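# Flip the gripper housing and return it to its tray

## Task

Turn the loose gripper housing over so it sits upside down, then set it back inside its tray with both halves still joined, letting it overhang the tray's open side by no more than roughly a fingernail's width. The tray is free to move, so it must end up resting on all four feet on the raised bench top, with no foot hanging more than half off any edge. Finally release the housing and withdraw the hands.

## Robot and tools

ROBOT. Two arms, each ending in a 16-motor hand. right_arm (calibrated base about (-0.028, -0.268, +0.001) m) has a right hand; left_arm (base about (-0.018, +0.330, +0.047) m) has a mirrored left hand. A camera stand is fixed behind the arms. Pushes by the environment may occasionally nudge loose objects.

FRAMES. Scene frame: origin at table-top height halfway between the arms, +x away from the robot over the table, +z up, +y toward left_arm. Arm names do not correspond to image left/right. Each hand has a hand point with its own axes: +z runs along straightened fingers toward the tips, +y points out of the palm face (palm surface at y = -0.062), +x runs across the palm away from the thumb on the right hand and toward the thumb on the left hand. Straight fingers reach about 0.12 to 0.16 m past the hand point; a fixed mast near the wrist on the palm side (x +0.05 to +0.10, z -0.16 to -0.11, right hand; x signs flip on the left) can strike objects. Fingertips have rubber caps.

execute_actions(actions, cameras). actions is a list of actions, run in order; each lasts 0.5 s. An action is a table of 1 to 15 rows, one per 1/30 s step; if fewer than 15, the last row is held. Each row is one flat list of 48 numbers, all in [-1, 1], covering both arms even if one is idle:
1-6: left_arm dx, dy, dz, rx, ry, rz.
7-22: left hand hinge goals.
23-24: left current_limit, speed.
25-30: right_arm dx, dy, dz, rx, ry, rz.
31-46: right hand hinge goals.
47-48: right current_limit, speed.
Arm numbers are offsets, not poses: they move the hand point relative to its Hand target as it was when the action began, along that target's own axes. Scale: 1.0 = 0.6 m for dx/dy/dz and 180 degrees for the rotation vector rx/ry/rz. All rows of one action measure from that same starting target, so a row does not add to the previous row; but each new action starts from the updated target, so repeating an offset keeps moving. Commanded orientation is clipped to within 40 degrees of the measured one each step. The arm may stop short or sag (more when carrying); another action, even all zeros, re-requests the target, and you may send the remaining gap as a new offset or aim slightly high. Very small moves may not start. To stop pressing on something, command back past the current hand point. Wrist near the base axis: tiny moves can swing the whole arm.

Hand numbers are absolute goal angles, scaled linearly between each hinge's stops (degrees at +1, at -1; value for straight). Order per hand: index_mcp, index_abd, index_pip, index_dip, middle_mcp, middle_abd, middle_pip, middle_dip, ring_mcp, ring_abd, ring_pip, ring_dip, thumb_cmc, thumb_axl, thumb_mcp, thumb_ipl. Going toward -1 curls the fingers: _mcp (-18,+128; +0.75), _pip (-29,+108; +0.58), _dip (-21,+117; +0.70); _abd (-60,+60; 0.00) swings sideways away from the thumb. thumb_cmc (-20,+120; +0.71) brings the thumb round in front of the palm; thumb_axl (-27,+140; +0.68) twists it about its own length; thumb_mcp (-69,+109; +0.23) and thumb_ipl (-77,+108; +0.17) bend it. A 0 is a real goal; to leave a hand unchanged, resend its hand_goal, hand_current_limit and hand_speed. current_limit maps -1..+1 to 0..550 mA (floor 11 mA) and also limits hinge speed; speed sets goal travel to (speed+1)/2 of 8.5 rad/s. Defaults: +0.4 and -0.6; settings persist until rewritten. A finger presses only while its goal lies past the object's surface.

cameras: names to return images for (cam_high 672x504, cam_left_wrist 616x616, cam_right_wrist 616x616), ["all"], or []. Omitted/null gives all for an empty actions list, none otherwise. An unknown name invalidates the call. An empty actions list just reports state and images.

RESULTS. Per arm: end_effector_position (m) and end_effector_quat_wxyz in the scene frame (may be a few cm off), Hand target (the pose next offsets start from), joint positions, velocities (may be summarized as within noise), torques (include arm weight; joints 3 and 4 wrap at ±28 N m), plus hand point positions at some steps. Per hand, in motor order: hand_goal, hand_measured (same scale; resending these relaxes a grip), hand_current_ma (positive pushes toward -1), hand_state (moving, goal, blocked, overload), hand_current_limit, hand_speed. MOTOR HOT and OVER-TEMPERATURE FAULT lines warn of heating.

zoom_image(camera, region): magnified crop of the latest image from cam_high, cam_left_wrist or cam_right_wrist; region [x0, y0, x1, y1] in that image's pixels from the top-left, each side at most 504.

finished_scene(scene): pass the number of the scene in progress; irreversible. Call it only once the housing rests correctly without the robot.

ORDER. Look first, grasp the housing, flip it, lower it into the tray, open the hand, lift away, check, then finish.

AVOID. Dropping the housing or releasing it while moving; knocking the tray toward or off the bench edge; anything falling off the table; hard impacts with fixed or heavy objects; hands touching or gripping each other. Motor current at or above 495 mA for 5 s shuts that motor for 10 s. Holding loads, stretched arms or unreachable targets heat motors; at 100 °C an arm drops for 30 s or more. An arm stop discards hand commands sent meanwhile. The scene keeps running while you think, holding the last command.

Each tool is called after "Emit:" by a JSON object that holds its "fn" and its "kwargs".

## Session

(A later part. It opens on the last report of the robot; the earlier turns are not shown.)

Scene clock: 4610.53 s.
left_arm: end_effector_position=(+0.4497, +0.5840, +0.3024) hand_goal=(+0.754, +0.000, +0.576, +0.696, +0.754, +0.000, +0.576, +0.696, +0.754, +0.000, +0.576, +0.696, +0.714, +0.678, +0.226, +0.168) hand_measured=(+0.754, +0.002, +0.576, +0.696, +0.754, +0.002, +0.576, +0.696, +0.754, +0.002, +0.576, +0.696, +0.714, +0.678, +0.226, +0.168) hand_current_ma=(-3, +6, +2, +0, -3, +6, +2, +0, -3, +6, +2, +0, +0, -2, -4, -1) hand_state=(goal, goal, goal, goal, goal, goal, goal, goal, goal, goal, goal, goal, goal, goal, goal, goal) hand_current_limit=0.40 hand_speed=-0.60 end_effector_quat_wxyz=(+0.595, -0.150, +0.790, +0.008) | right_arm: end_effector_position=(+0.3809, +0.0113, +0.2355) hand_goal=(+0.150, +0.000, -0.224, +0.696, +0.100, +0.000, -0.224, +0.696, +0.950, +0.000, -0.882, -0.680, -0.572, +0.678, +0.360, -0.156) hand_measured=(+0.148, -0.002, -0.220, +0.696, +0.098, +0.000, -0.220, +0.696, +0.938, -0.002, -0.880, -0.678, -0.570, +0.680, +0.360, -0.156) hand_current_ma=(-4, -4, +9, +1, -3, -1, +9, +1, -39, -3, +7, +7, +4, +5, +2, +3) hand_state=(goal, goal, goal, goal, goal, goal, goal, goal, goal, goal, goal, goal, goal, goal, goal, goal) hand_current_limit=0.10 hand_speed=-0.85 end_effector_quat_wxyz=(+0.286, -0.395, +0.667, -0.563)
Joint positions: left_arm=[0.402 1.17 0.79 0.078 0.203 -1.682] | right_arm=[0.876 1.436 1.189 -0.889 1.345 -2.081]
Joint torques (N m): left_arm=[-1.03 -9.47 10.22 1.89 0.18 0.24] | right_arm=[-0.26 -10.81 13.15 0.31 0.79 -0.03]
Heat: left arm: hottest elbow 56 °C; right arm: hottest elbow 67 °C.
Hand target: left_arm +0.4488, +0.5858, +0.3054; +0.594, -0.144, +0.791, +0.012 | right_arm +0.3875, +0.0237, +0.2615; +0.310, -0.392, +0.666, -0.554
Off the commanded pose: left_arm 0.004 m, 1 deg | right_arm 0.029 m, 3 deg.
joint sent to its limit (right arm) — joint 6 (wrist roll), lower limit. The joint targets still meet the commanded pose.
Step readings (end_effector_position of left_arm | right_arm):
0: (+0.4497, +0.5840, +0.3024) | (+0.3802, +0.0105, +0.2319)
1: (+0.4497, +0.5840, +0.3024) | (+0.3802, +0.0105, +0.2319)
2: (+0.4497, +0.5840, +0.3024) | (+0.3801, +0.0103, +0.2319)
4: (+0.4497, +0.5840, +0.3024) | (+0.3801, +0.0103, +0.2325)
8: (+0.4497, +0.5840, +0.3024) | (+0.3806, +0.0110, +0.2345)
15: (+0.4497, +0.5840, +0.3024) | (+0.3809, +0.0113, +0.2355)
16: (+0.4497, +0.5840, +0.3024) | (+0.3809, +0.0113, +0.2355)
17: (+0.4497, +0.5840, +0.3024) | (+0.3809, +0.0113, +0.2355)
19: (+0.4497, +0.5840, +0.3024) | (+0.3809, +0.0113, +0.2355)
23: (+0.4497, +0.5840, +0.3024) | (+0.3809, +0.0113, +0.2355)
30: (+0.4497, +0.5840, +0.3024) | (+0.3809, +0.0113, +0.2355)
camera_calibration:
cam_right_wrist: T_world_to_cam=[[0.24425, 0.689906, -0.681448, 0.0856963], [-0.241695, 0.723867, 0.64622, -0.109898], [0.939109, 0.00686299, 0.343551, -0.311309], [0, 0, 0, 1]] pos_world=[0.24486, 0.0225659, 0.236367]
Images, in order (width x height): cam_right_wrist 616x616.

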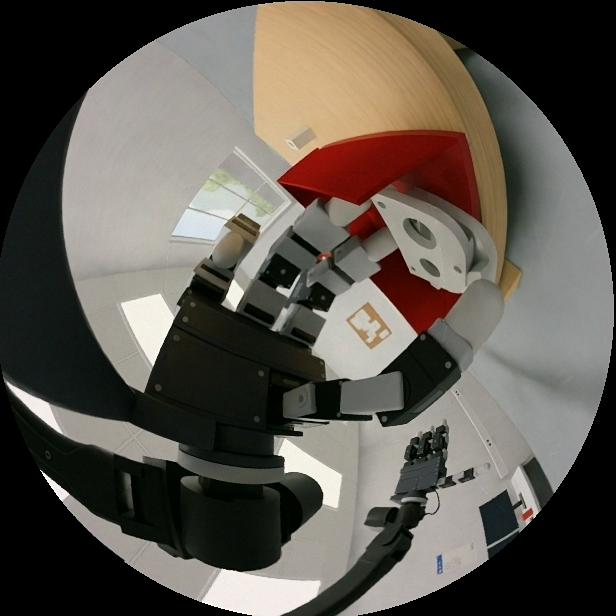

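Emit:
{"fn": "execute_actions", "kwargs": {"actions": [[[0,0,0,0,0,0,0.754,0,0.576,0.696,0.754,0,0.576,0.696,0.754,0,0.576,0.696,0.714,0.678,0.226,0.168,0.4,-0.6,0,0,0,0,0,0,0.11,0,-0.225,0.696,0.06,0,-0.225,0.696,0.95,0,-0.883,-0.681,-0.572,0.678,0.27,-0.124,0.1,-0.92]],[[0,0,0,0,0,0,0.754,0,0.576,0.696,0.754,0,0.576,0.696,0.754,0,0.576,0.696,0.714,0.678,0.226,0.168,0.4,-0.6,0,0,0,0,0,0,0.1,0,-0.225,0.696,0.05,0,-0.225,0.696,0.95,0,-0.883,-0.681,-0.572,0.678,0.21,-0.124,0.1,-0.94]]], "cameras": ["cam_right_wrist"]}}

Emit:
{"fn": "zoom_image", "kwargs": {"camera": "cam_right_wrist", "region": [300, 120, 540, 320]}}

Scene clock: 4619.37 s.
left_arm: end_effector_position=(+0.4497, +0.5840, +0.3024) hand_goal=(+0.754, +0.000, +0.576, +0.696, +0.754, +0.000, +0.576, +0.696, +0.754, +0.000, +0.576, +0.696, +0.714, +0.678, +0.226, +0.168) hand_measured=(+0.754, +0.002, +0.576, +0.696, +0.754, +0.002, +0.576, +0.696, +0.754, +0.002, +0.576, +0.696, +0.714, +0.678, +0.226, +0.168) hand_current_ma=(-3, +6, +2, +0, -3, +6, +2, +0, -3, +6, +2, +0, +0, -2, -4, -1) hand_state=(goal, goal, goal, goal, goal, goal, goal, goal, goal, goal, goal, goal, goal, goal, goal, goal) hand_current_limit=0.40 hand_speed=-0.60 end_effector_quat_wxyz=(+0.595, -0.150, +0.790, +0.008) | right_arm: end_effector_position=(+0.3814, +0.0120, +0.2369) hand_goal=(+0.100, +0.000, -0.224, +0.696, +0.050, +0.000, -0.224, +0.696, +0.950, +0.000, -0.882, -0.680, -0.572, +0.678, +0.210, -0.124) hand_measured=(+0.102, -0.002, -0.220, +0.696, +0.052, +0.000, -0.220, +0.696, +0.938, -0.002, -0.880, -0.678, -0.572, +0.680, +0.224, -0.122) hand_current_ma=(+4, -4, +9, +1, +3, -1, +9, +1, -39, -3, +7, +7, +1, +5, +58, +7) hand_state=(goal, goal, goal, goal, goal, goal, goal, goal, goal, goal, goal, goal, goal, goal, goal, goal) hand_current_limit=0.10 hand_speed=-0.94 end_effector_quat_wxyz=(+0.287, -0.395, +0.668, -0.562)
Joint positions: left_arm=[0.402 1.17 0.79 0.078 0.203 -1.682] | right_arm=[0.876 1.436 1.192 -0.889 1.345 -2.081]
Joint torques (N m): left_arm=[-1.2 -9.7 10.18 2.04 0.16 0.27] | right_arm=[-0.56 -10.87 12.94 0.23 0.78 -0.04]
Heat: left arm: hottest elbow 56 °C; right arm: hottest elbow 69 °C.
Hand target: left_arm +0.4488, +0.5858, +0.3054; +0.594, -0.144, +0.791, +0.012 | right_arm +0.3876, +0.0237, +0.2616; +0.311, -0.392, +0.666, -0.554
Off the commanded pose: left_arm 0.004 m, 1 deg | right_arm 0.028 m, 3 deg.
joint sent to its limit (right arm) — joint 6 (wrist roll), lower limit. The joint targets still meet the commanded pose.
Step readings (end_effector_position of left_arm | right_arm):
0: (+0.4497, +0.5840, +0.3024) | (+0.3809, +0.0113, +0.2355)
1: (+0.4497, +0.5840, +0.3024) | (+0.3809, +0.0113, +0.2355)
2: (+0.4497, +0.5840, +0.3024) | (+0.3809, +0.0113, +0.2355)
4: (+0.4497, +0.5840, +0.3024) | (+0.3809, +0.0113, +0.2355)
8: (+0.4497, +0.5840, +0.3024) | (+0.3809, +0.0113, +0.2355)
15: (+0.4497, +0.5840, +0.3024) | (+0.3809, +0.0113, +0.2355)
16: (+0.4497, +0.5840, +0.3024) | (+0.3809, +0.0113, +0.2355)
17: (+0.4497, +0.5840, +0.3024) | (+0.3809, +0.0113, +0.2355)
19: (+0.4497, +0.5840, +0.3024) | (+0.3809, +0.0113, +0.2355)
23: (+0.4497, +0.5840, +0.3024) | (+0.3811, +0.0116, +0.2360)
30: (+0.4497, +0.5840, +0.3024) | (+0.3814, +0.0120, +0.2369)
camera_calibration:
cam_right_wrist: T_world_to_cam=[[0.245504, 0.691555, -0.679323, 0.0849912], [-0.242965, 0.722298, 0.647498, -0.110953], [0.938454, 0.00608773, 0.345351, -0.312412], [0, 0, 0, 1]] pos_world=[0.24536, 0.0232669, 0.23747]
Images, in order (width x height): cam_right_wrist 616x616.

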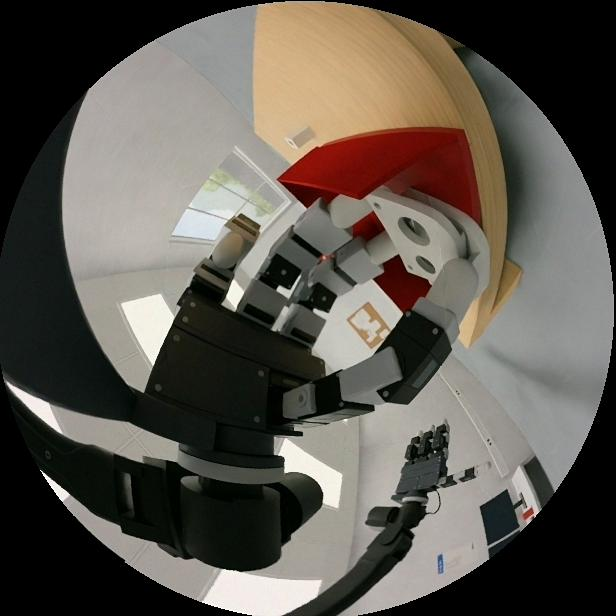

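Scaled by 2.100 from the camera's 616x616 image, which has a finer 880x880 frame.

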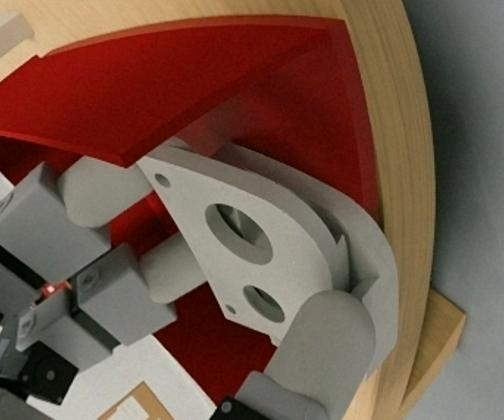

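Emit:
{"fn": "execute_actions", "kwargs": {"actions": [[[0,0,0,0,0,0,0.754,0,0.576,0.696,0.754,0,0.576,0.696,0.754,0,0.576,0.696,0.714,0.678,0.226,0.168,0.4,-0.6,0,0,0,0,0,0,0.07,0,-0.225,0.696,0.02,0,-0.225,0.696,0.95,0,-0.883,-0.681,-0.572,0.678,0.21,-0.124,0.1,-0.94]]], "cameras": ["cam_right_wrist"]}}

Emit:
{"fn": "zoom_image", "kwargs": {"camera": "cam_right_wrist", "region": [300, 120, 540, 320]}}

Scene clock: 4626.67 s.
left_arm: end_effector_position=(+0.4497, +0.5840, +0.3024) hand_goal=(+0.754, +0.000, +0.576, +0.696, +0.754, +0.000, +0.576, +0.696, +0.754, +0.000, +0.576, +0.696, +0.714, +0.678, +0.226, +0.168) hand_measured=(+0.754, +0.002, +0.576, +0.696, +0.754, +0.002, +0.576, +0.696, +0.754, +0.002, +0.576, +0.696, +0.714, +0.678, +0.226, +0.168) hand_current_ma=(-3, +6, +2, +0, -3, +6, +2, +0, -3, +6, +2, +0, +0, -2, -4, -1) hand_state=(goal, goal, goal, goal, goal, goal, goal, goal, goal, goal, goal, goal, goal, goal, goal, goal) hand_current_limit=0.40 hand_speed=-0.60 end_effector_quat_wxyz=(+0.595, -0.150, +0.790, +0.008) | right_arm: end_effector_position=(+0.3815, +0.0118, +0.2371) hand_goal=(+0.070, +0.000, -0.224, +0.696, +0.020, +0.000, -0.224, +0.696, +0.950, +0.000, -0.882, -0.680, -0.572, +0.678, +0.210, -0.124) hand_measured=(+0.092, -0.002, -0.218, +0.698, +0.040, +0.000, -0.218, +0.698, +0.938, -0.002, -0.880, -0.678, -0.572, +0.680, +0.224, -0.120) hand_current_ma=(+81, -4, +15, +3, +71, -1, +15, +3, -39, -3, +7, +7, +2, +5, +58, +15) hand_state=(blocked, goal, goal, goal, blocked, goal, goal, goal, goal, goal, goal, goal, goal, goal, goal, goal) hand_current_limit=0.10 hand_speed=-0.94 end_effector_quat_wxyz=(+0.287, -0.394, +0.667, -0.563)
Joint positions: left_arm=[0.402 1.17 0.79 0.078 0.203 -1.682] | right_arm=[0.876 1.436 1.192 -0.889 1.347 -2.081]
Joint torques (N m): left_arm=[-1.03 -9.17 10.14 1.87 0.19 0.23] | right_arm=[-0.26 -10.81 12.98 0.32 0.73 -0.02]
Heat: left arm: hottest elbow 56 °C; right arm: hottest elbow 68 °C.
Hand target: left_arm +0.4488, +0.5858, +0.3054; +0.594, -0.144, +0.791, +0.012 | right_arm +0.3876, +0.0237, +0.2617; +0.311, -0.391, +0.666, -0.554
Off the commanded pose: left_arm 0.004 m, 1 deg | right_arm 0.028 m, 3 deg.
joint sent to its limit (right arm) — joint 6 (wrist roll), lower limit. The joint targets still meet the commanded pose.
Step readings (end_effector_position of left_arm | right_arm):
0: (+0.4497, +0.5840, +0.3024) | (+0.3814, +0.0120, +0.2369)
1: (+0.4497, +0.5840, +0.3024) | (+0.3814, +0.0120, +0.2369)
2: (+0.4497, +0.5840, +0.3024) | (+0.3814, +0.0120, +0.2369)
4: (+0.4497, +0.5840, +0.3024) | (+0.3815, +0.0119, +0.2370)
8: (+0.4497, +0.5840, +0.3024) | (+0.3815, +0.0118, +0.2371)
15: (+0.4497, +0.5840, +0.3024) | (+0.3815, +0.0118, +0.2371)
camera_calibration:
cam_right_wrist: T_world_to_cam=[[0.247058, 0.690571, -0.67976, 0.0848491], [-0.243255, 0.723242, 0.646334, -0.110594], [0.937971, 0.00567313, 0.346668, -0.312725], [0, 0, 0, 1]] pos_world=[0.245462, 0.023166, 0.237569]
Images, in order (width x height): cam_right_wrist 616x616.

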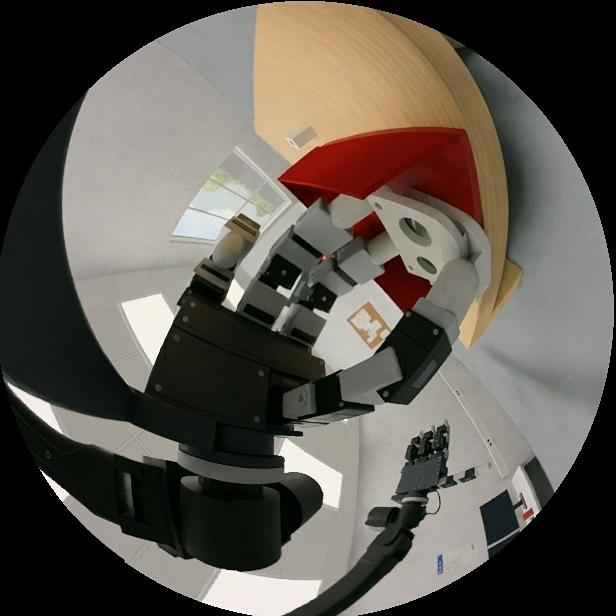

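Scaled by 2.100 from the camera's 616x616 image, which has a finer 880x880 frame.

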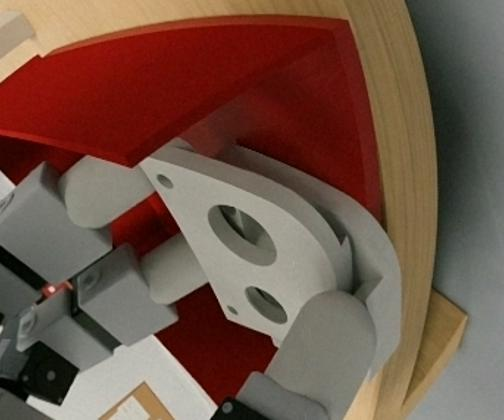

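Emit:
{"fn": "execute_actions", "kwargs": {"actions": [[[0,0,0,0,0,0,0.754,0,0.576,0.696,0.754,0,0.576,0.696,0.754,0,0.576,0.696,0.714,0.678,0.226,0.168,0.4,-0.6,0,0,0,0,0,0,0.06,0,-0.225,0.696,0.01,0,-0.225,0.696,0.95,0,-0.883,-0.681,-0.572,0.678,0.18,-0.124,0.1,-0.94]]], "cameras": ["cam_right_wrist"]}}

Emit:
{"fn": "zoom_image", "kwargs": {"camera": "cam_right_wrist", "region": [300, 120, 540, 320]}}

Scene clock: 4635.70 s.
left_arm: end_effector_position=(+0.4497, +0.5840, +0.3024) hand_goal=(+0.754, +0.000, +0.576, +0.696, +0.754, +0.000, +0.576, +0.696, +0.754, +0.000, +0.576, +0.696, +0.714, +0.678, +0.226, +0.168) hand_measured=(+0.754, +0.002, +0.576, +0.696, +0.754, +0.002, +0.576, +0.696, +0.754, +0.002, +0.576, +0.696, +0.714, +0.678, +0.226, +0.168) hand_current_ma=(-3, +6, +2, +0, -3, +6, +2, +0, -3, +6, +2, +0, +0, -2, -4, -1) hand_state=(goal, goal, goal, goal, goal, goal, goal, goal, goal, goal, goal, goal, goal, goal, goal, goal) hand_current_limit=0.40 hand_speed=-0.60 end_effector_quat_wxyz=(+0.595, -0.150, +0.790, +0.008) | right_arm: end_effector_position=(+0.3822, +0.0125, +0.2389) hand_goal=(+0.060, +0.000, -0.224, +0.696, +0.010, +0.000, -0.224, +0.696, +0.950, +0.000, -0.882, -0.680, -0.572, +0.678, +0.180, -0.124) hand_measured=(+0.078, -0.002, -0.218, +0.698, +0.026, +0.000, -0.218, +0.698, +0.938, -0.002, -0.880, -0.678, -0.570, +0.680, +0.202, -0.120) hand_current_ma=(+61, -4, +18, +5, +52, -1, +19, +5, -39, -3, +7, +7, +2, +5, +99, +18) hand_state=(goal, goal, goal, goal, goal, goal, goal, goal, goal, goal, goal, goal, goal, goal, blocked, goal) hand_current_limit=0.10 hand_speed=-0.94 end_effector_quat_wxyz=(+0.288, -0.393, +0.668, -0.563)
Joint positions: left_arm=[0.402 1.17 0.79 0.078 0.203 -1.682] | right_arm=[0.876 1.436 1.196 -0.889 1.347 -2.081]
Joint torques (N m): left_arm=[-0.97 -9.93 10.35 1.92 0.19 0.29] | right_arm=[-0.21 -10.99 12.81 0.38 0.7 -0.03]
Heat: left arm: hottest elbow 56 °C; right arm: hottest elbow 68 °C.
Hand target: left_arm +0.4488, +0.5858, +0.3054; +0.594, -0.144, +0.791, +0.012 | right_arm +0.3876, +0.0237, +0.2615; +0.310, -0.392, +0.666, -0.554
Off the commanded pose: left_arm 0.004 m, 1 deg | right_arm 0.026 m, 3 deg.
joint sent to its limit (right arm) — joint 6 (wrist roll), lower limit. The joint targets still meet the commanded pose.
Step readings (end_effector_position of left_arm | right_arm):
0: (+0.4497, +0.5840, +0.3024) | (+0.3815, +0.0118, +0.2371)
1: (+0.4497, +0.5840, +0.3024) | (+0.3815, +0.0118, +0.2371)
2: (+0.4497, +0.5840, +0.3024) | (+0.3815, +0.0118, +0.2371)
4: (+0.4497, +0.5840, +0.3024) | (+0.3817, +0.0118, +0.2374)
8: (+0.4497, +0.5840, +0.3024) | (+0.3821, +0.0123, +0.2386)
15: (+0.4497, +0.5840, +0.3024) | (+0.3822, +0.0125, +0.2389)
camera_calibration:
cam_right_wrist: T_world_to_cam=[[0.249177, 0.692304, -0.677219, 0.0839064], [-0.244905, 0.721592, 0.647554, -0.111756], [0.93698, 0.00449849, 0.349353, -0.314244], [0, 0, 0, 1]] pos_world=[0.246163, 0.0239671, 0.238973]
Images, in order (width x height): cam_right_wrist 616x616.

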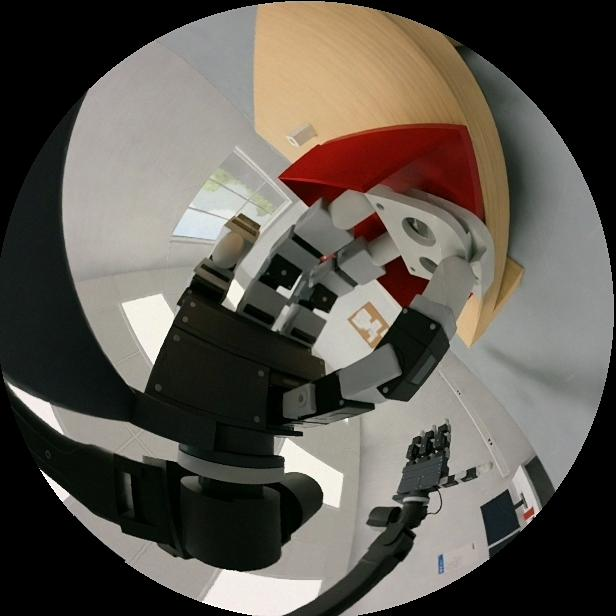

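Scaled by 2.100 from the camera's 616x616 image, which has a finer 880x880 frame.

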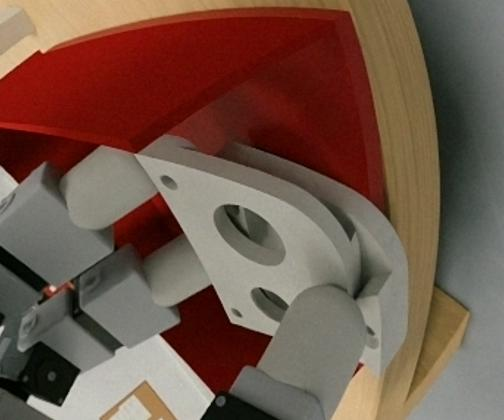

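Emit:
{"fn": "execute_actions", "kwargs": {"actions": [[[0,0,0,0,0,0,0.754,0,0.576,0.696,0.754,0,0.576,0.696,0.754,0,0.576,0.696,0.714,0.678,0.226,0.168,0.4,-0.6,0,0,0,0,0,0,0.13,0,-0.225,0.696,0.08,0,-0.225,0.696,0.95,0,-0.883,-0.681,-0.572,0.678,0.36,-0.156,0.1,-0.88]],[[0,0,0,0,0,0,0.754,0,0.576,0.696,0.754,0,0.576,0.696,0.754,0,0.576,0.696,0.714,0.678,0.226,0.168,0.4,-0.6,0,0,0,0,0,0,0.206,0,-0.225,0.696,0.206,0,-0.225,0.696,0.95,0,-0.883,-0.681,-0.572,0.678,0.507,0.168,0.2,-0.8]],[[0,0,0,0,0,0,0.754,0,0.576,0.696,0.754,0,0.576,0.696,0.754,0,0.576,0.696,0.714,0.678,0.226,0.168,0.4,-0.6,0,-0.09,-0.018,0,0,0,0.206,0,-0.225,0.696,0.206,0,-0.225,0.696,0.95,0,-0.883,-0.681,-0.572,0.678,0.507,0.168,0.2,-0.6]]], "cameras": ["cam_right_wrist"]}}

Emit:
{"fn": "zoom_image", "kwargs": {"camera": "cam_right_wrist", "region": [300, 120, 540, 320]}}

Scene clock: 4710.00 s.
left_arm: end_effector_position=(+0.4497, +0.5840, +0.3024) hand_goal=(+0.754, +0.000, +0.576, +0.696, +0.754, +0.000, +0.576, +0.696, +0.754, +0.000, +0.576, +0.696, +0.714, +0.678, +0.226, +0.168) hand_measured=(+0.754, +0.002, +0.576, +0.696, +0.754, +0.002, +0.576, +0.696, +0.754, +0.002, +0.576, +0.696, +0.714, +0.678, +0.226, +0.168) hand_current_ma=(-3, +6, +2, +0, -3, +6, +2, +0, -3, +6, +2, +0, +0, -2, -4, -1) hand_state=(goal, goal, goal, goal, goal, goal, goal, goal, goal, goal, goal, goal, goal, goal, goal, goal) hand_current_limit=0.40 hand_speed=-0.60 end_effector_quat_wxyz=(+0.595, -0.150, +0.790, +0.008) | right_arm: end_effector_position=(+0.3839, +0.0147, +0.2928) hand_goal=(+0.206, +0.000, -0.224, +0.696, +0.206, +0.000, -0.224, +0.696, +0.950, +0.000, -0.882, -0.680, -0.572, +0.678, +0.508, +0.168) hand_measured=(+0.194, -0.002, -0.220, +0.698, +0.194, +0.000, -0.220, +0.698, +0.938, -0.002, -0.880, -0.678, -0.570, +0.680, +0.502, +0.166) hand_current_ma=(-37, -4, +9, +5, -37, -1, +9, +5, -39, -3, +7, +7, +2, +5, -25, -10) hand_state=(goal, goal, goal, goal, goal, goal, goal, goal, goal, goal, goal, goal, goal, goal, goal, goal) hand_current_limit=0.20 hand_speed=-0.60 end_effector_quat_wxyz=(+0.288, -0.393, +0.668, -0.563)
Joint positions: left_arm=[0.402 1.17 0.79 0.078 0.203 -1.682] | right_arm=[0.876 1.42 1.323 -1.033 1.347 -2.081]
Joint torques (N m): left_arm=[-1.2 -9.17 10.11 1.84 0.14 0.29] | right_arm=[-0.32 -10.93 13.26 0.28 0.72 -0.03]
Heat: left arm: hottest elbow 56 °C; right arm: hottest elbow 68 °C.
Hand target: left_arm +0.4488, +0.5858, +0.3054; +0.594, -0.144, +0.791, +0.012 | right_arm +0.3880, +0.0247, +0.3166; +0.310, -0.391, +0.666, -0.554
Off the commanded pose: left_arm 0.004 m, 1 deg | right_arm 0.026 m, 3 deg.
joint sent to its limit (right arm) — joint 6 (wrist roll), lower limit. The joint targets still meet the commanded pose.
Step readings (end_effector_position of left_arm | right_arm):
0: (+0.4497, +0.5840, +0.3024) | (+0.3822, +0.0125, +0.2389)
1: (+0.4497, +0.5840, +0.3024) | (+0.3822, +0.0125, +0.2389)
2: (+0.4497, +0.5840, +0.3024) | (+0.3822, +0.0125, +0.2389)
4: (+0.4497, +0.5840, +0.3024) | (+0.3822, +0.0125, +0.2389)
8: (+0.4497, +0.5840, +0.3024) | (+0.3822, +0.0125, +0.2389)
15: (+0.4497, +0.5840, +0.3024) | (+0.3822, +0.0125, +0.2389)
16: (+0.4497, +0.5840, +0.3024) | (+0.3822, +0.0125, +0.2389)
17: (+0.4497, +0.5840, +0.3024) | (+0.3822, +0.0125, +0.2389)
19: (+0.4497, +0.5840, +0.3024) | (+0.3822, +0.0125, +0.2389)
23: (+0.4497, +0.5840, +0.3024) | (+0.3822, +0.0125, +0.2389)
30: (+0.4497, +0.5840, +0.3024) | (+0.3822, +0.0125, +0.2389)
31: (+0.4497, +0.5840, +0.3024) | (+0.3822, +0.0124, +0.2391)
32: (+0.4497, +0.5840, +0.3024) | (+0.3814, +0.0116, +0.2404)
34: (+0.4497, +0.5840, +0.3024) | (+0.3800, +0.0097, +0.2469)
38: (+0.4497, +0.5840, +0.3024) | (+0.3832, +0.0139, +0.2722)
45: (+0.4497, +0.5840, +0.3024) | (+0.3846, +0.0156, +0.2932)
camera_calibration:
cam_right_wrist: T_world_to_cam=[[0.248232, 0.691635, -0.678249, 0.119083], [-0.244321, 0.72223, 0.647064, -0.147912], [0.937384, 0.00508879, 0.348262, -0.334506], [0, 0, 0, 1]] pos_world=[0.247863, 0.0261667, 0.292972]
Images, in order (width x height): cam_right_wrist 616x616.

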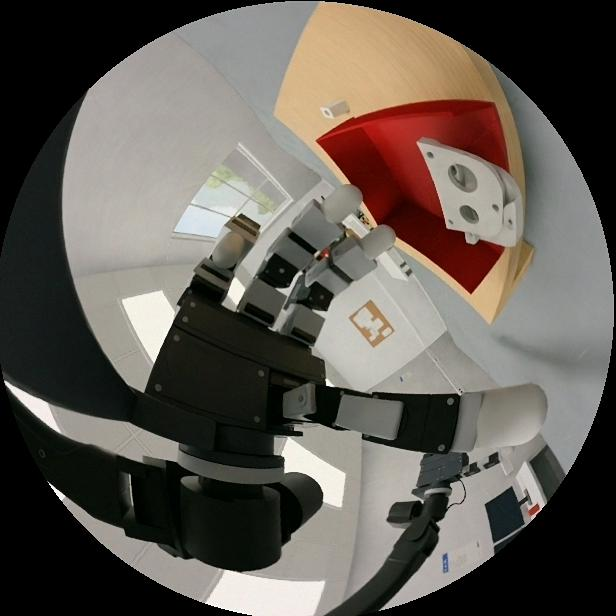

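Scaled by 2.100 from the camera's 616x616 image, which has a finer 880x880 frame.

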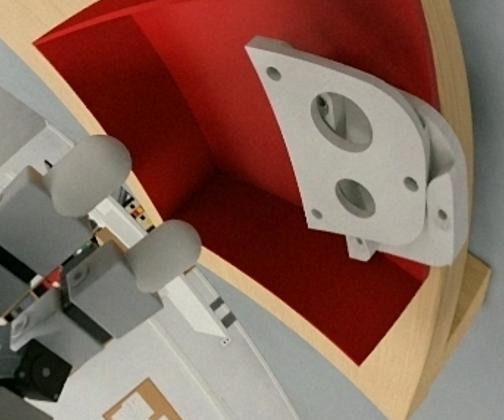

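Emit:
{"fn": "execute_actions", "kwargs": {"actions": [[[0,0,0,0,0,0,0.754,0,0.576,0.696,0.754,0,0.576,0.696,0.754,0,0.576,0.696,0.714,0.678,0.226,0.168,0.4,-0.6,0.0158,0.0778,-0.0057,0,0,0,0.48,0,-0.883,-0.681,0.48,0,-0.883,-0.681,0.48,0,-0.883,-0.681,-0.572,0.678,0.15,0.168,0.2,-0.5]],[[0,0,0,0,0,0,0.754,0,0.576,0.696,0.754,0,0.576,0.696,0.754,0,0.576,0.696,0.714,0.678,0.226,0.168,0.4,-0.6,0,0.04,0.0085,0,0,0,0.48,0,-0.883,-0.681,0.48,0,-0.883,-0.681,0.48,0,-0.883,-0.681,-0.572,0.678,0.05,0.168,0.2,-0.6]]], "cameras": ["cam_right_wrist"]}}

Emit:
{"fn": "zoom_image", "kwargs": {"camera": "cam_right_wrist", "region": [300, 120, 540, 320]}}

Scene clock: 4741.33 s.
left_arm: end_effector_position=(+0.4497, +0.5840, +0.3024) hand_goal=(+0.754, +0.000, +0.576, +0.696, +0.754, +0.000, +0.576, +0.696, +0.754, +0.000, +0.576, +0.696, +0.714, +0.678, +0.226, +0.168) hand_measured=(+0.754, +0.002, +0.576, +0.696, +0.754, +0.002, +0.576, +0.696, +0.754, +0.002, +0.576, +0.696, +0.714, +0.678, +0.226, +0.168) hand_current_ma=(-3, +6, +2, +0, -3, +6, +2, +0, -3, +6, +2, +0, +0, -2, -4, -1) hand_state=(goal, goal, goal, goal, goal, goal, goal, goal, goal, goal, goal, goal, goal, goal, goal, goal) hand_current_limit=0.40 hand_speed=-0.60 end_effector_quat_wxyz=(+0.595, -0.150, +0.790, +0.008) | right_arm: end_effector_position=(+0.3732, +0.0202, +0.2432) hand_goal=(+0.480, +0.000, -0.882, -0.680, +0.480, +0.000, -0.882, -0.680, +0.480, +0.000, -0.882, -0.680, -0.572, +0.678, +0.050, +0.168) hand_measured=(+0.468, -0.002, -0.876, -0.676, +0.468, +0.000, -0.876, -0.676, +0.476, -0.002, -0.880, -0.678, -0.570, +0.680, +0.052, +0.166) hand_current_ma=(-41, -4, +15, +9, -42, -1, +15, +8, -11, -3, +7, +7, +2, +5, +8, -6) hand_state=(goal, goal, goal, goal, goal, goal, goal, goal, goal, goal, goal, goal, goal, goal, goal, goal) hand_current_limit=0.20 hand_speed=-0.60 end_effector_quat_wxyz=(+0.304, -0.393, +0.666, -0.557)
Joint positions: left_arm=[0.402 1.17 0.79 0.078 0.203 -1.682] | right_arm=[0.902 1.416 1.181 -0.873 1.351 -2.077]
Joint torques (N m): left_arm=[-0.73 -9.58 10.28 2.07 0.14 0.27] | right_arm=[-0.67 -11.16 8.73 1.36 0.77 0]
Heat: left arm: hottest elbow 56 °C; right arm: hottest elbow 74 °C.
Hand target: left_arm +0.4488, +0.5858, +0.3054; +0.594, -0.144, +0.791, +0.012 | right_arm +0.3721, +0.0214, +0.2471; +0.310, -0.392, +0.666, -0.554
Off the commanded pose: left_arm 0.004 m, 1 deg | right_arm 0.004 m, 1 deg.
Step readings (end_effector_position of left_arm | right_arm):
0: (+0.4497, +0.5840, +0.3024) | (+0.3839, +0.0147, +0.2928)
1: (+0.4497, +0.5840, +0.3024) | (+0.3838, +0.0149, +0.2928)
2: (+0.4497, +0.5840, +0.3024) | (+0.3836, +0.0153, +0.2928)
4: (+0.4497, +0.5840, +0.3024) | (+0.3826, +0.0173, +0.2896)
8: (+0.4497, +0.5840, +0.3024) | (+0.3753, +0.0184, +0.2724)
15: (+0.4497, +0.5840, +0.3024) | (+0.3728, +0.0199, +0.2620)
16: (+0.4497, +0.5840, +0.3024) | (+0.3732, +0.0204, +0.2620)
17: (+0.4497, +0.5840, +0.3024) | (+0.3736, +0.0208, +0.2613)
19: (+0.4497, +0.5840, +0.3024) | (+0.3737, +0.0209, +0.2574)
23: (+0.4497, +0.5840, +0.3024) | (+0.3715, +0.0180, +0.2457)
30: (+0.4497, +0.5840, +0.3024) | (+0.3727, +0.0195, +0.2429)
camera_calibration:
cam_right_wrist: T_world_to_cam=[[0.244354, 0.710604, -0.659798, 0.081007], [-0.273189, 0.703311, 0.656294, -0.113464], [0.930408, 0.0198817, 0.365986, -0.309261], [0, 0, 0, 1]] pos_world=[0.236948, 0.0283855, 0.241099]
Images, in order (width x height): cam_right_wrist 616x616.

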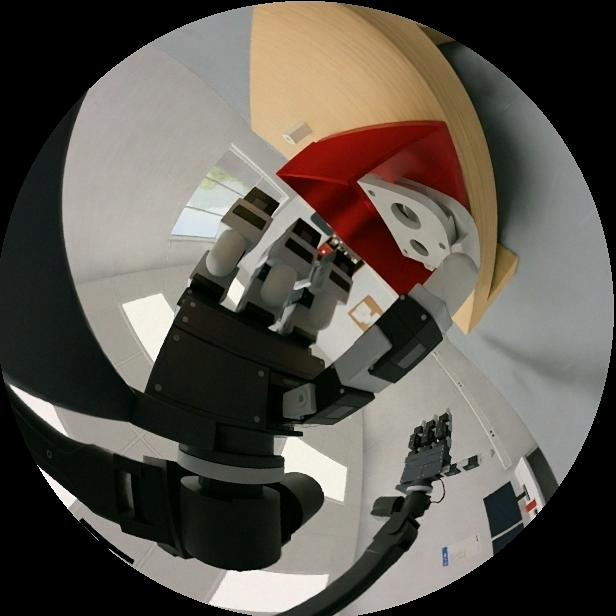

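Scaled by 2.100 from the camera's 616x616 image, which has a finer 880x880 frame.

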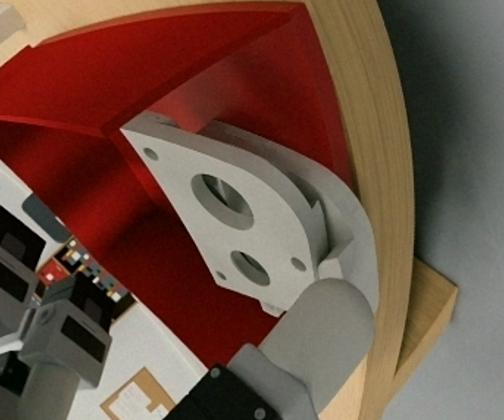

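Emit:
{"fn": "execute_actions", "kwargs": {"actions": [[[0,0,0,0,0,0,0.754,0,0.576,0.696,0.754,0,0.576,0.696,0.754,0,0.576,0.696,0.714,0.678,0.226,0.168,0.4,-0.6,0,0.0098,0.002,0,0,0,0.48,0,-0.883,-0.681,0.48,0,-0.883,-0.681,0.48,0,-0.883,-0.681,-0.572,0.678,0.05,0.168,0.2,-0.6]],[[0,0,0,0,0,0,0.754,0,0.576,0.696,0.754,0,0.576,0.696,0.754,0,0.576,0.696,0.714,0.678,0.226,0.168,0.4,-0.6,0.0052,-0.0005,0.0265,0,0,0,0.48,0,-0.883,-0.681,0.48,0,-0.883,-0.681,0.48,0,-0.883,-0.681,-0.572,0.678,0.05,0.168,0.2,-0.6]]], "cameras": ["cam_right_wrist"]}}

Emit:
{"fn": "zoom_image", "kwargs": {"camera": "cam_right_wrist", "region": [300, 120, 540, 320]}}

Scene clock: 4748.70 s.
left_arm: end_effector_position=(+0.4497, +0.5840, +0.3024) hand_goal=(+0.754, +0.000, +0.576, +0.696, +0.754, +0.000, +0.576, +0.696, +0.754, +0.000, +0.576, +0.696, +0.714, +0.678, +0.226, +0.168) hand_measured=(+0.754, +0.002, +0.576, +0.696, +0.754, +0.002, +0.576, +0.696, +0.754, +0.002, +0.576, +0.696, +0.714, +0.678, +0.226, +0.168) hand_current_ma=(-3, +6, +2, +0, -3, +6, +2, +0, -3, +6, +2, +0, +0, -2, -4, -1) hand_state=(goal, goal, goal, goal, goal, goal, goal, goal, goal, goal, goal, goal, goal, goal, goal, goal) hand_current_limit=0.40 hand_speed=-0.60 end_effector_quat_wxyz=(+0.595, -0.150, +0.790, +0.008) | right_arm: end_effector_position=(+0.3804, +0.0098, +0.2374) hand_goal=(+0.480, +0.000, -0.882, -0.680, +0.480, +0.000, -0.882, -0.680, +0.480, +0.000, -0.882, -0.680, -0.572, +0.678, +0.050, +0.168) hand_measured=(+0.468, -0.002, -0.876, -0.676, +0.468, +0.000, -0.876, -0.676, +0.476, -0.002, -0.880, -0.678, -0.570, +0.680, +0.052, +0.166) hand_current_ma=(-41, -4, +15, +9, -42, -1, +15, +8, -11, -3, +7, +7, +2, +5, +8, -3) hand_state=(goal, goal, goal, goal, goal, goal, goal, goal, goal, goal, goal, goal, goal, goal, goal, goal) hand_current_limit=0.20 hand_speed=-0.60 end_effector_quat_wxyz=(+0.299, -0.384, +0.672, -0.557)
Joint positions: left_arm=[0.402 1.17 0.79 0.078 0.203 -1.682] | right_arm=[0.875 1.416 1.166 -0.851 1.345 -2.079]
Joint torques (N m): left_arm=[-0.79 -9.29 10.15 1.92 0.14 0.27] | right_arm=[-1.32 -9.88 9.21 1.31 0.71 -0.04]
Heat: left arm: hottest elbow 56 °C; right arm: hottest elbow 72 °C.
Hand target: left_arm +0.4488, +0.5858, +0.3054; +0.594, -0.144, +0.791, +0.012 | right_arm +0.3840, +0.0107, +0.2384; +0.310, -0.392, +0.666, -0.554
Off the commanded pose: left_arm 0.004 m, 1 deg | right_arm 0.004 m, 2 deg.
joint sent to its limit (right arm) — joint 6 (wrist roll), lower limit. The joint targets still meet the commanded pose.
Step readings (end_effector_position of left_arm | right_arm):
0: (+0.4497, +0.5840, +0.3024) | (+0.3732, +0.0201, +0.2432)
1: (+0.4497, +0.5840, +0.3024) | (+0.3732, +0.0201, +0.2432)
2: (+0.4497, +0.5840, +0.3024) | (+0.3732, +0.0202, +0.2428)
4: (+0.4497, +0.5840, +0.3024) | (+0.3732, +0.0201, +0.2417)
8: (+0.4497, +0.5840, +0.3024) | (+0.3724, +0.0191, +0.2384)
15: (+0.4497, +0.5840, +0.3024) | (+0.3726, +0.0193, +0.2379)
16: (+0.4497, +0.5840, +0.3024) | (+0.3726, +0.0194, +0.2379)
17: (+0.4497, +0.5840, +0.3024) | (+0.3728, +0.0194, +0.2379)
19: (+0.4497, +0.5840, +0.3024) | (+0.3736, +0.0187, +0.2376)
23: (+0.4497, +0.5840, +0.3024) | (+0.3779, +0.0134, +0.2374)
30: (+0.4497, +0.5840, +0.3024) | (+0.3804, +0.0098, +0.2374)
camera_calibration:
cam_right_wrist: T_world_to_cam=[[0.260576, 0.709272, -0.655006, 0.0754236], [-0.255656, 0.704917, 0.661613, -0.108272], [0.930989, -0.00494428, 0.365015, -0.313328], [0, 0, 0, 1]] pos_world=[0.244371, 0.0212774, 0.235406]
Images, in order (width x height): cam_right_wrist 616x616.

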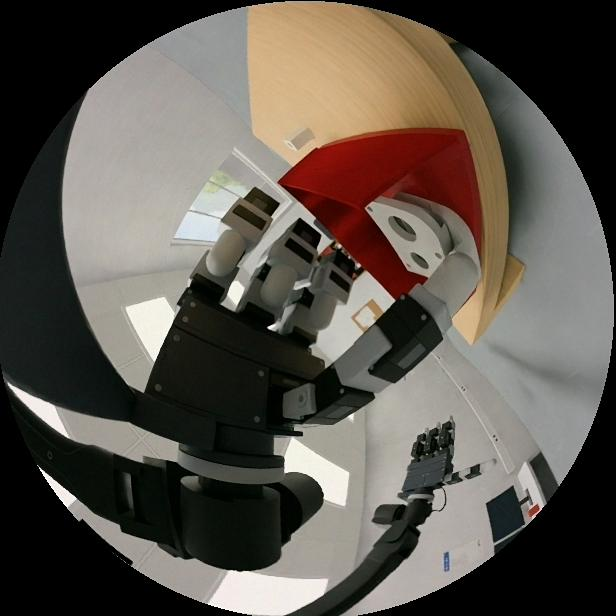

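Scaled by 2.100 from the camera's 616x616 image, which has a finer 880x880 frame.

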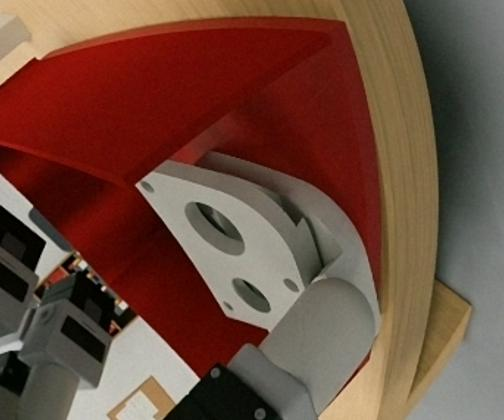

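Emit:
{"fn": "execute_actions", "kwargs": {"actions": [[[0,0,0,0,0,0,0.754,0,0.576,0.696,0.754,0,0.576,0.696,0.754,0,0.576,0.696,0.714,0.678,0.226,0.168,0.4,-0.6,0.0052,-0.0005,0.0265,0,0,0,0.48,0,-0.883,-0.681,0.48,0,-0.883,-0.681,0.48,0,-0.883,-0.681,-0.572,0.678,0.05,0.168,0.2,-0.6]]], "cameras": ["cam_right_wrist"]}}

Emit:
{"fn": "zoom_image", "kwargs": {"camera": "cam_right_wrist", "region": [300, 120, 540, 320]}}

Scene clock: 4760.90 s.
left_arm: end_effector_position=(+0.4497, +0.5840, +0.3024) hand_goal=(+0.754, +0.000, +0.576, +0.696, +0.754, +0.000, +0.576, +0.696, +0.754, +0.000, +0.576, +0.696, +0.714, +0.678, +0.226, +0.168) hand_measured=(+0.754, +0.002, +0.576, +0.696, +0.754, +0.002, +0.576, +0.696, +0.754, +0.002, +0.576, +0.696, +0.714, +0.678, +0.226, +0.168) hand_current_ma=(-3, +6, +2, +0, -3, +6, +2, +0, -3, +6, +2, +0, +0, -2, -4, -1) hand_state=(goal, goal, goal, goal, goal, goal, goal, goal, goal, goal, goal, goal, goal, goal, goal, goal) hand_current_limit=0.40 hand_speed=-0.60 end_effector_quat_wxyz=(+0.595, -0.150, +0.790, +0.008) | right_arm: end_effector_position=(+0.3900, -0.0036, +0.2365) hand_goal=(+0.480, +0.000, -0.882, -0.680, +0.480, +0.000, -0.882, -0.680, +0.480, +0.000, -0.882, -0.680, -0.572, +0.678, +0.050, +0.168) hand_measured=(+0.468, -0.002, -0.876, -0.676, +0.468, +0.000, -0.876, -0.676, +0.476, -0.002, -0.880, -0.678, -0.574, +0.680, +0.052, +0.168) hand_current_ma=(-41, -4, +14, +9, -42, -1, +14, +8, -11, -3, +7, +7, -4, +4, +8, +0) hand_state=(goal, goal, goal, goal, goal, goal, goal, goal, goal, goal, goal, goal, goal, goal, goal, goal) hand_current_limit=0.20 hand_speed=-0.60 end_effector_quat_wxyz=(+0.289, -0.374, +0.681, -0.559)
Joint positions: left_arm=[0.402 1.17 0.79 0.078 0.203 -1.682] | right_arm=[0.839 1.416 1.166 -0.847 1.337 -2.081]
Joint torques (N m): left_arm=[-0.44 -9 10.21 1.89 0.14 0.3] | right_arm=[-1.2 -9.11 9.85 1.33 0.69 0.02]
Heat: left arm: hottest elbow 56 °C; right arm: hottest elbow 70 °C.
Hand target: left_arm +0.4488, +0.5858, +0.3054; +0.594, -0.144, +0.791, +0.012 | right_arm +0.3960, +0.0000, +0.2357; +0.310, -0.392, +0.666, -0.554
Off the commanded pose: left_arm 0.004 m, 1 deg | right_arm 0.007 m, 4 deg.
joint sent to its limit (right arm) — joint 6 (wrist roll), lower limit. The joint targets are off in orientation, not in position.
Step readings (end_effector_position of left_arm | right_arm):
0: (+0.4497, +0.5840, +0.3024) | (+0.3804, +0.0098, +0.2374)
1: (+0.4497, +0.5840, +0.3024) | (+0.3805, +0.0097, +0.2374)
2: (+0.4497, +0.5840, +0.3024) | (+0.3810, +0.0090, +0.2372)
4: (+0.4497, +0.5840, +0.3024) | (+0.3825, +0.0075, +0.2368)
8: (+0.4497, +0.5840, +0.3024) | (+0.3876, +0.0004, +0.2366)
15: (+0.4497, +0.5840, +0.3024) | (+0.3900, -0.0036, +0.2365)
camera_calibration:
cam_right_wrist: T_world_to_cam=[[0.280174, 0.704296, -0.65228, 0.0735085], [-0.230205, 0.708962, 0.666617, -0.106925], [0.931938, -0.0366108, 0.360766, -0.321491], [0, 0, 0, 1]] pos_world=[0.2544, 0.0122642, 0.235209]
Images, in order (width x height): cam_right_wrist 616x616.

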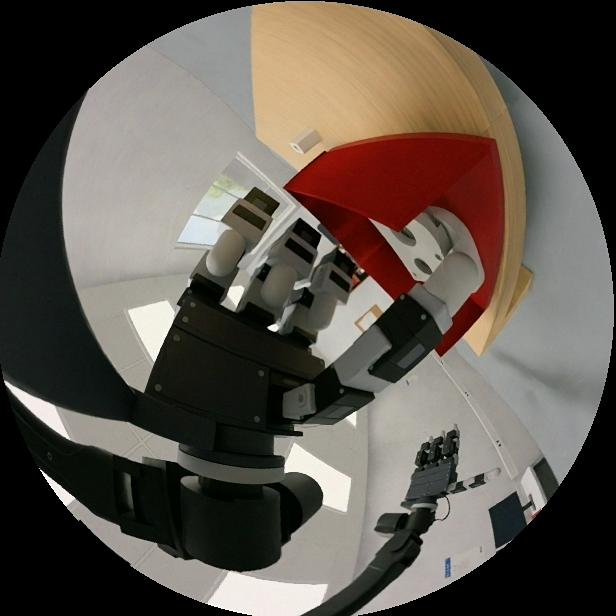

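Scaled by 2.100 from the camera's 616x616 image, which has a finer 880x880 frame.

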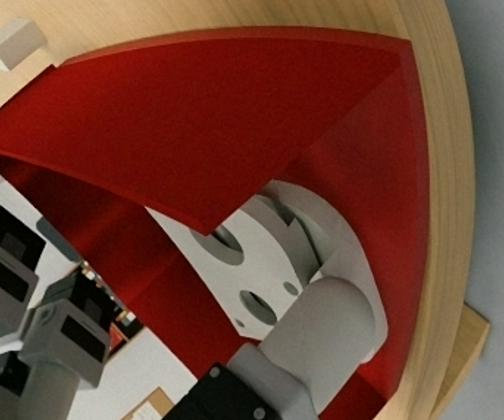

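Emit:
{"fn": "execute_actions", "kwargs": {"actions": [[[0,0,0,0,0,0,0.754,0,0.576,0.696,0.754,0,0.576,0.696,0.754,0,0.576,0.696,0.714,0.678,0.226,0.168,0.4,-0.6,0,0,0,0,0,0,0.48,0,-0.883,-0.681,0.48,0,-0.883,-0.681,0.48,0,-0.883,-0.681,-0.572,0.678,0.226,0.168,0.2,-0.6]],[[0,0,0,0,0,0,0.754,0,0.576,0.696,0.754,0,0.576,0.696,0.754,0,0.576,0.696,0.714,0.678,0.226,0.168,0.4,-0.6,-0.002,-0.13,-0.045,0,0,0,0.48,0,-0.883,-0.681,0.48,0,-0.883,-0.681,0.48,0,-0.883,-0.681,-0.572,0.678,0.226,0.168,0.2,-0.6]]], "cameras": ["cam_right_wrist"]}}

Emit:
{"fn": "zoom_image", "kwargs": {"camera": "cam_right_wrist", "region": [300, 120, 540, 320]}}

Scene clock: 4776.20 s.
left_arm: end_effector_position=(+0.4497, +0.5840, +0.3024) hand_goal=(+0.754, +0.000, +0.576, +0.696, +0.754, +0.000, +0.576, +0.696, +0.754, +0.000, +0.576, +0.696, +0.714, +0.678, +0.226, +0.168) hand_measured=(+0.754, +0.002, +0.576, +0.696, +0.754, +0.002, +0.576, +0.696, +0.754, +0.002, +0.576, +0.696, +0.714, +0.678, +0.226, +0.168) hand_current_ma=(-3, +6, +2, +0, -3, +6, +2, +0, -3, +6, +2, +0, +0, -2, -4, -1) hand_state=(goal, goal, goal, goal, goal, goal, goal, goal, goal, goal, goal, goal, goal, goal, goal, goal) hand_current_limit=0.40 hand_speed=-0.60 end_effector_quat_wxyz=(+0.595, -0.150, +0.790, +0.008) | right_arm: end_effector_position=(+0.3826, -0.0008, +0.2947) hand_goal=(+0.480, +0.000, -0.882, -0.680, +0.480, +0.000, -0.882, -0.680, +0.480, +0.000, -0.882, -0.680, -0.572, +0.678, +0.226, +0.168) hand_measured=(+0.468, -0.002, -0.876, -0.676, +0.468, +0.000, -0.876, -0.676, +0.476, -0.002, -0.880, -0.678, -0.572, +0.680, +0.222, +0.168) hand_current_ma=(-41, -4, +14, +9, -42, -1, +14, +8, -12, -3, +7, +7, -2, +4, -12, +0) hand_state=(goal, goal, goal, goal, goal, goal, goal, goal, goal, goal, goal, goal, goal, goal, goal, goal) hand_current_limit=0.20 hand_speed=-0.60 end_effector_quat_wxyz=(+0.283, -0.387, +0.672, -0.564)
Joint positions: left_arm=[0.402 1.17 0.79 0.078 0.203 -1.682] | right_arm=[0.857 1.392 1.3 -1.036 1.343 -2.082]
Joint torques (N m): left_arm=[-0.21 -9.7 10.37 2.09 0.19 0.22] | right_arm=[-0.38 -10.34 13.23 0.4 0.74 0.02]
Heat: left arm: hottest elbow 56 °C; right arm: hottest elbow 69 °C.
Hand target: left_arm +0.4488, +0.5858, +0.3054; +0.594, -0.144, +0.791, +0.012 | right_arm +0.3875, +0.0083, +0.3175; +0.311, -0.392, +0.666, -0.554
Off the commanded pose: left_arm 0.004 m, 1 deg | right_arm 0.025 m, 3 deg.
joint sent to its limit (right arm) — joint 6 (wrist roll), lower limit. The joint targets still meet the commanded pose.
Step readings (end_effector_position of left_arm | right_arm):
0: (+0.4497, +0.5840, +0.3024) | (+0.3900, -0.0036, +0.2365)
1: (+0.4497, +0.5840, +0.3024) | (+0.3900, -0.0036, +0.2365)
2: (+0.4497, +0.5840, +0.3024) | (+0.3900, -0.0036, +0.2365)
4: (+0.4497, +0.5840, +0.3024) | (+0.3900, -0.0036, +0.2365)
8: (+0.4497, +0.5840, +0.3024) | (+0.3900, -0.0036, +0.2365)
15: (+0.4497, +0.5840, +0.3024) | (+0.3900, -0.0036, +0.2365)
16: (+0.4497, +0.5840, +0.3024) | (+0.3900, -0.0036, +0.2365)
17: (+0.4497, +0.5840, +0.3024) | (+0.3892, -0.0046, +0.2369)
19: (+0.4497, +0.5840, +0.3024) | (+0.3854, -0.0082, +0.2408)
23: (+0.4497, +0.5840, +0.3024) | (+0.3843, -0.0053, +0.2649)
30: (+0.4497, +0.5840, +0.3024) | (+0.3835, +0.0001, +0.2947)
camera_calibration:
cam_right_wrist: T_world_to_cam=[[0.259134, 0.689799, -0.676038, 0.126661], [-0.230553, 0.723891, 0.650251, -0.144424], [0.937921, -0.0126391, 0.34662, -0.333608], [0, 0, 0, 1]] pos_world=[0.246779, 0.0129601, 0.295175]
Images, in order (width x height): cam_right_wrist 616x616.

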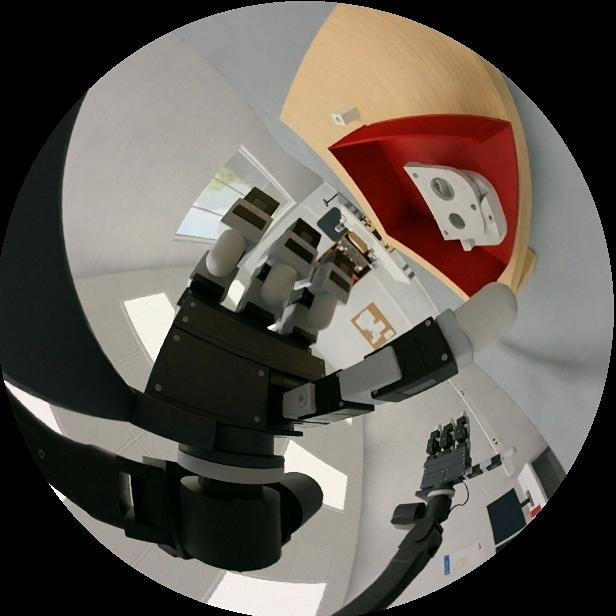

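Scaled by 2.100 from the camera's 616x616 image, which has a finer 880x880 frame.

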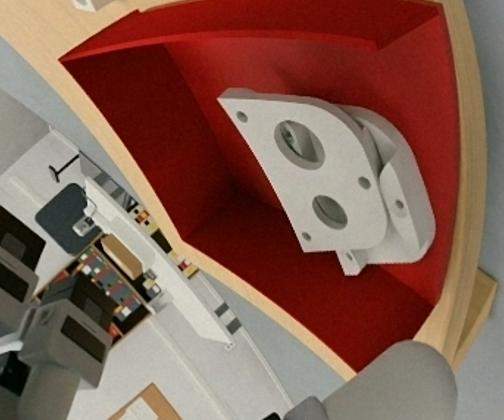

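Emit:
{"fn": "execute_actions", "kwargs": {"actions": [[[0,0,0,0,0,0,0.754,0,0.576,0.696,0.754,0,0.576,0.696,0.754,0,0.576,0.696,0.714,0.678,0.226,0.168,0.4,-0.6,0,0,0,-0.1437,0.0176,0.0218,0.48,0,-0.883,-0.681,0.48,0,-0.883,-0.681,0.48,0,-0.883,-0.681,-0.572,0.678,0.226,0.168,0.2,-0.6]],[[0,0,0,0,0,0,0.754,0,0.576,0.696,0.754,0,0.576,0.696,0.754,0,0.576,0.696,0.714,0.678,0.226,0.168,0.4,-0.6,0,0,0,-0.1437,0.0176,0.0218,0.48,0,-0.883,-0.681,0.48,0,-0.883,-0.681,0.48,0,-0.883,-0.681,0.3,0.678,0.226,0.168,0.2,-0.6]],[[0,0,0,0,0,0,0.754,0,0.576,0.696,0.754,0,0.576,0.696,0.754,0,0.576,0.696,0.714,0.678,0.226,0.168,0.4,-0.6,0,0,0,-0.1437,0.0176,0.0218,0.48,0,-0.883,-0.681,0.48,0,-0.883,-0.681,0.48,0,-0.883,-0.681,0.714,0.678,0.226,0.168,0.2,-0.6]]], "cameras": ["cam_right_wrist"]}}

Emit:
{"fn": "zoom_image", "kwargs": {"camera": "cam_right_wrist", "region": [260, 120, 400, 240]}}

Scene clock: 4844.17 s.
left_arm: end_effector_position=(+0.4497, +0.5840, +0.3024) hand_goal=(+0.754, +0.000, +0.576, +0.696, +0.754, +0.000, +0.576, +0.696, +0.754, +0.000, +0.576, +0.696, +0.714, +0.678, +0.226, +0.168) hand_measured=(+0.754, +0.002, +0.576, +0.696, +0.754, +0.002, +0.576, +0.696, +0.754, +0.002, +0.576, +0.696, +0.714, +0.678, +0.226, +0.168) hand_current_ma=(-3, +6, +2, +0, -3, +6, +2, +0, -3, +6, +2, +0, +0, -2, -4, -1) hand_state=(goal, goal, goal, goal, goal, goal, goal, goal, goal, goal, goal, goal, goal, goal, goal, goal) hand_current_limit=0.40 hand_speed=-0.60 end_effector_quat_wxyz=(+0.595, -0.150, +0.790, +0.008) | right_arm: end_effector_position=(+0.3826, +0.0031, +0.3045) hand_goal=(+0.480, +0.000, -0.882, -0.680, +0.480, +0.000, -0.882, -0.680, +0.480, +0.000, -0.882, -0.680, +0.714, +0.678, +0.226, +0.168) hand_measured=(+0.482, -0.002, -0.876, -0.678, +0.482, +0.000, -0.876, -0.678, +0.482, -0.002, -0.880, -0.678, +0.712, +0.680, +0.222, +0.168) hand_current_ma=(+4, -4, +14, +7, +4, -1, +14, +6, +4, -3, +7, +7, -5, +4, -14, +0) hand_state=(goal, goal, goal, goal, goal, goal, goal, goal, goal, goal, goal, goal, goal, goal, goal, goal) hand_current_limit=0.20 hand_speed=-0.60 end_effector_quat_wxyz=(+0.012, -0.383, +0.924, -0.007)
Joint positions: left_arm=[0.402 1.17 0.79 0.078 0.203 -1.682] | right_arm=[0.379 1.624 1.748 -1.671 0.015 -1.945]
Joint torques (N m): left_arm=[-1.03 -9.41 10.33 1.94 0.11 0.26] | right_arm=[-0.79 -12.51 11.99 -0.25 -0.22 -0.05]
Heat: left arm: hottest elbow 56 °C; right arm: hottest elbow 74 °C.
Hand target: left_arm +0.4488, +0.5858, +0.3054; +0.594, -0.144, +0.791, +0.012 | right_arm +0.3876, +0.0082, +0.3175; -0.004, -0.390, +0.921, -0.012
Off the commanded pose: left_arm 0.004 m, 1 deg | right_arm 0.015 m, 2 deg.
joint sent to its limit (right arm) — joint 4 (wrist pitch), lower limit. The joint targets are off in orientation, not in position.
Step readings (end_effector_position of left_arm | right_arm):
0: (+0.4497, +0.5840, +0.3024) | (+0.3826, -0.0008, +0.2947)
1: (+0.4497, +0.5840, +0.3024) | (+0.3819, +0.0004, +0.2933)
2: (+0.4497, +0.5840, +0.3024) | (+0.3780, +0.0067, +0.2866)
4: (+0.4497, +0.5840, +0.3024) | (+0.3697, +0.0172, +0.2768)
8: (+0.4497, +0.5840, +0.3024) | (+0.3693, +0.0066, +0.2854)
15: (+0.4497, +0.5840, +0.3024) | (+0.3783, -0.0057, +0.3126)
16: (+0.4497, +0.5840, +0.3024) | (+0.3771, -0.0031, +0.3117)
17: (+0.4497, +0.5840, +0.3024) | (+0.3713, +0.0040, +0.3080)
19: (+0.4497, +0.5840, +0.3024) | (+0.3613, +0.0168, +0.3036)
23: (+0.4497, +0.5840, +0.3024) | (+0.3711, +0.0101, +0.3030)
30: (+0.4497, +0.5840, +0.3024) | (+0.3803, -0.0036, +0.2987)
31: (+0.4497, +0.5840, +0.3024) | (+0.3785, -0.0012, +0.2988)
32: (+0.4497, +0.5840, +0.3024) | (+0.3722, +0.0067, +0.3011)
34: (+0.4497, +0.5840, +0.3024) | (+0.3632, +0.0208, +0.3090)
38: (+0.4497, +0.5840, +0.3024) | (+0.3741, +0.0141, +0.3147)
45: (+0.4497, +0.5840, +0.3024) | (+0.3858, -0.0003, +0.3042)
camera_calibration:
cam_right_wrist: T_world_to_cam=[[0.0738147, 0.99708, 0.0195727, -0.011271], [0.679939, -0.0646744, 0.730411, -0.523935], [0.729544, -0.0406069, -0.682727, 0.0563032], [0, 0, 0, 1]] pos_world=[0.316, -0.0203609, 0.421348]
Images, in order (width x height): cam_right_wrist 616x616.

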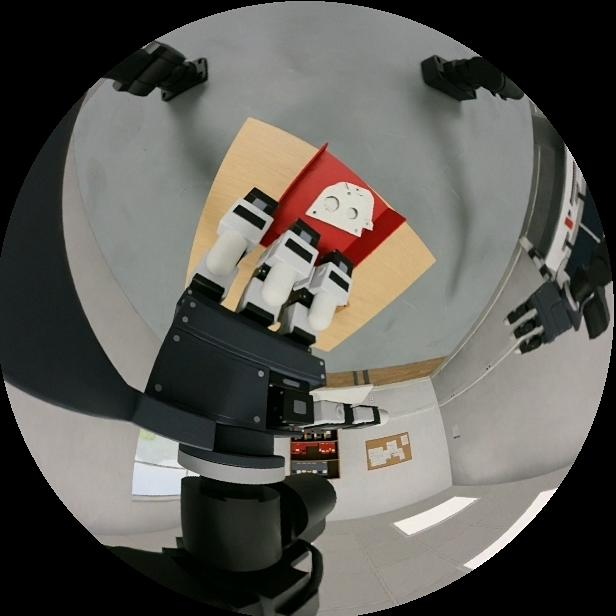

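Scaled by 3.600 from the camera's 616x616 image, which has a finer 880x880 frame.

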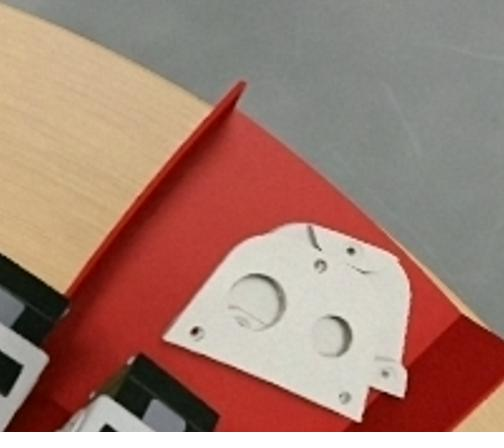

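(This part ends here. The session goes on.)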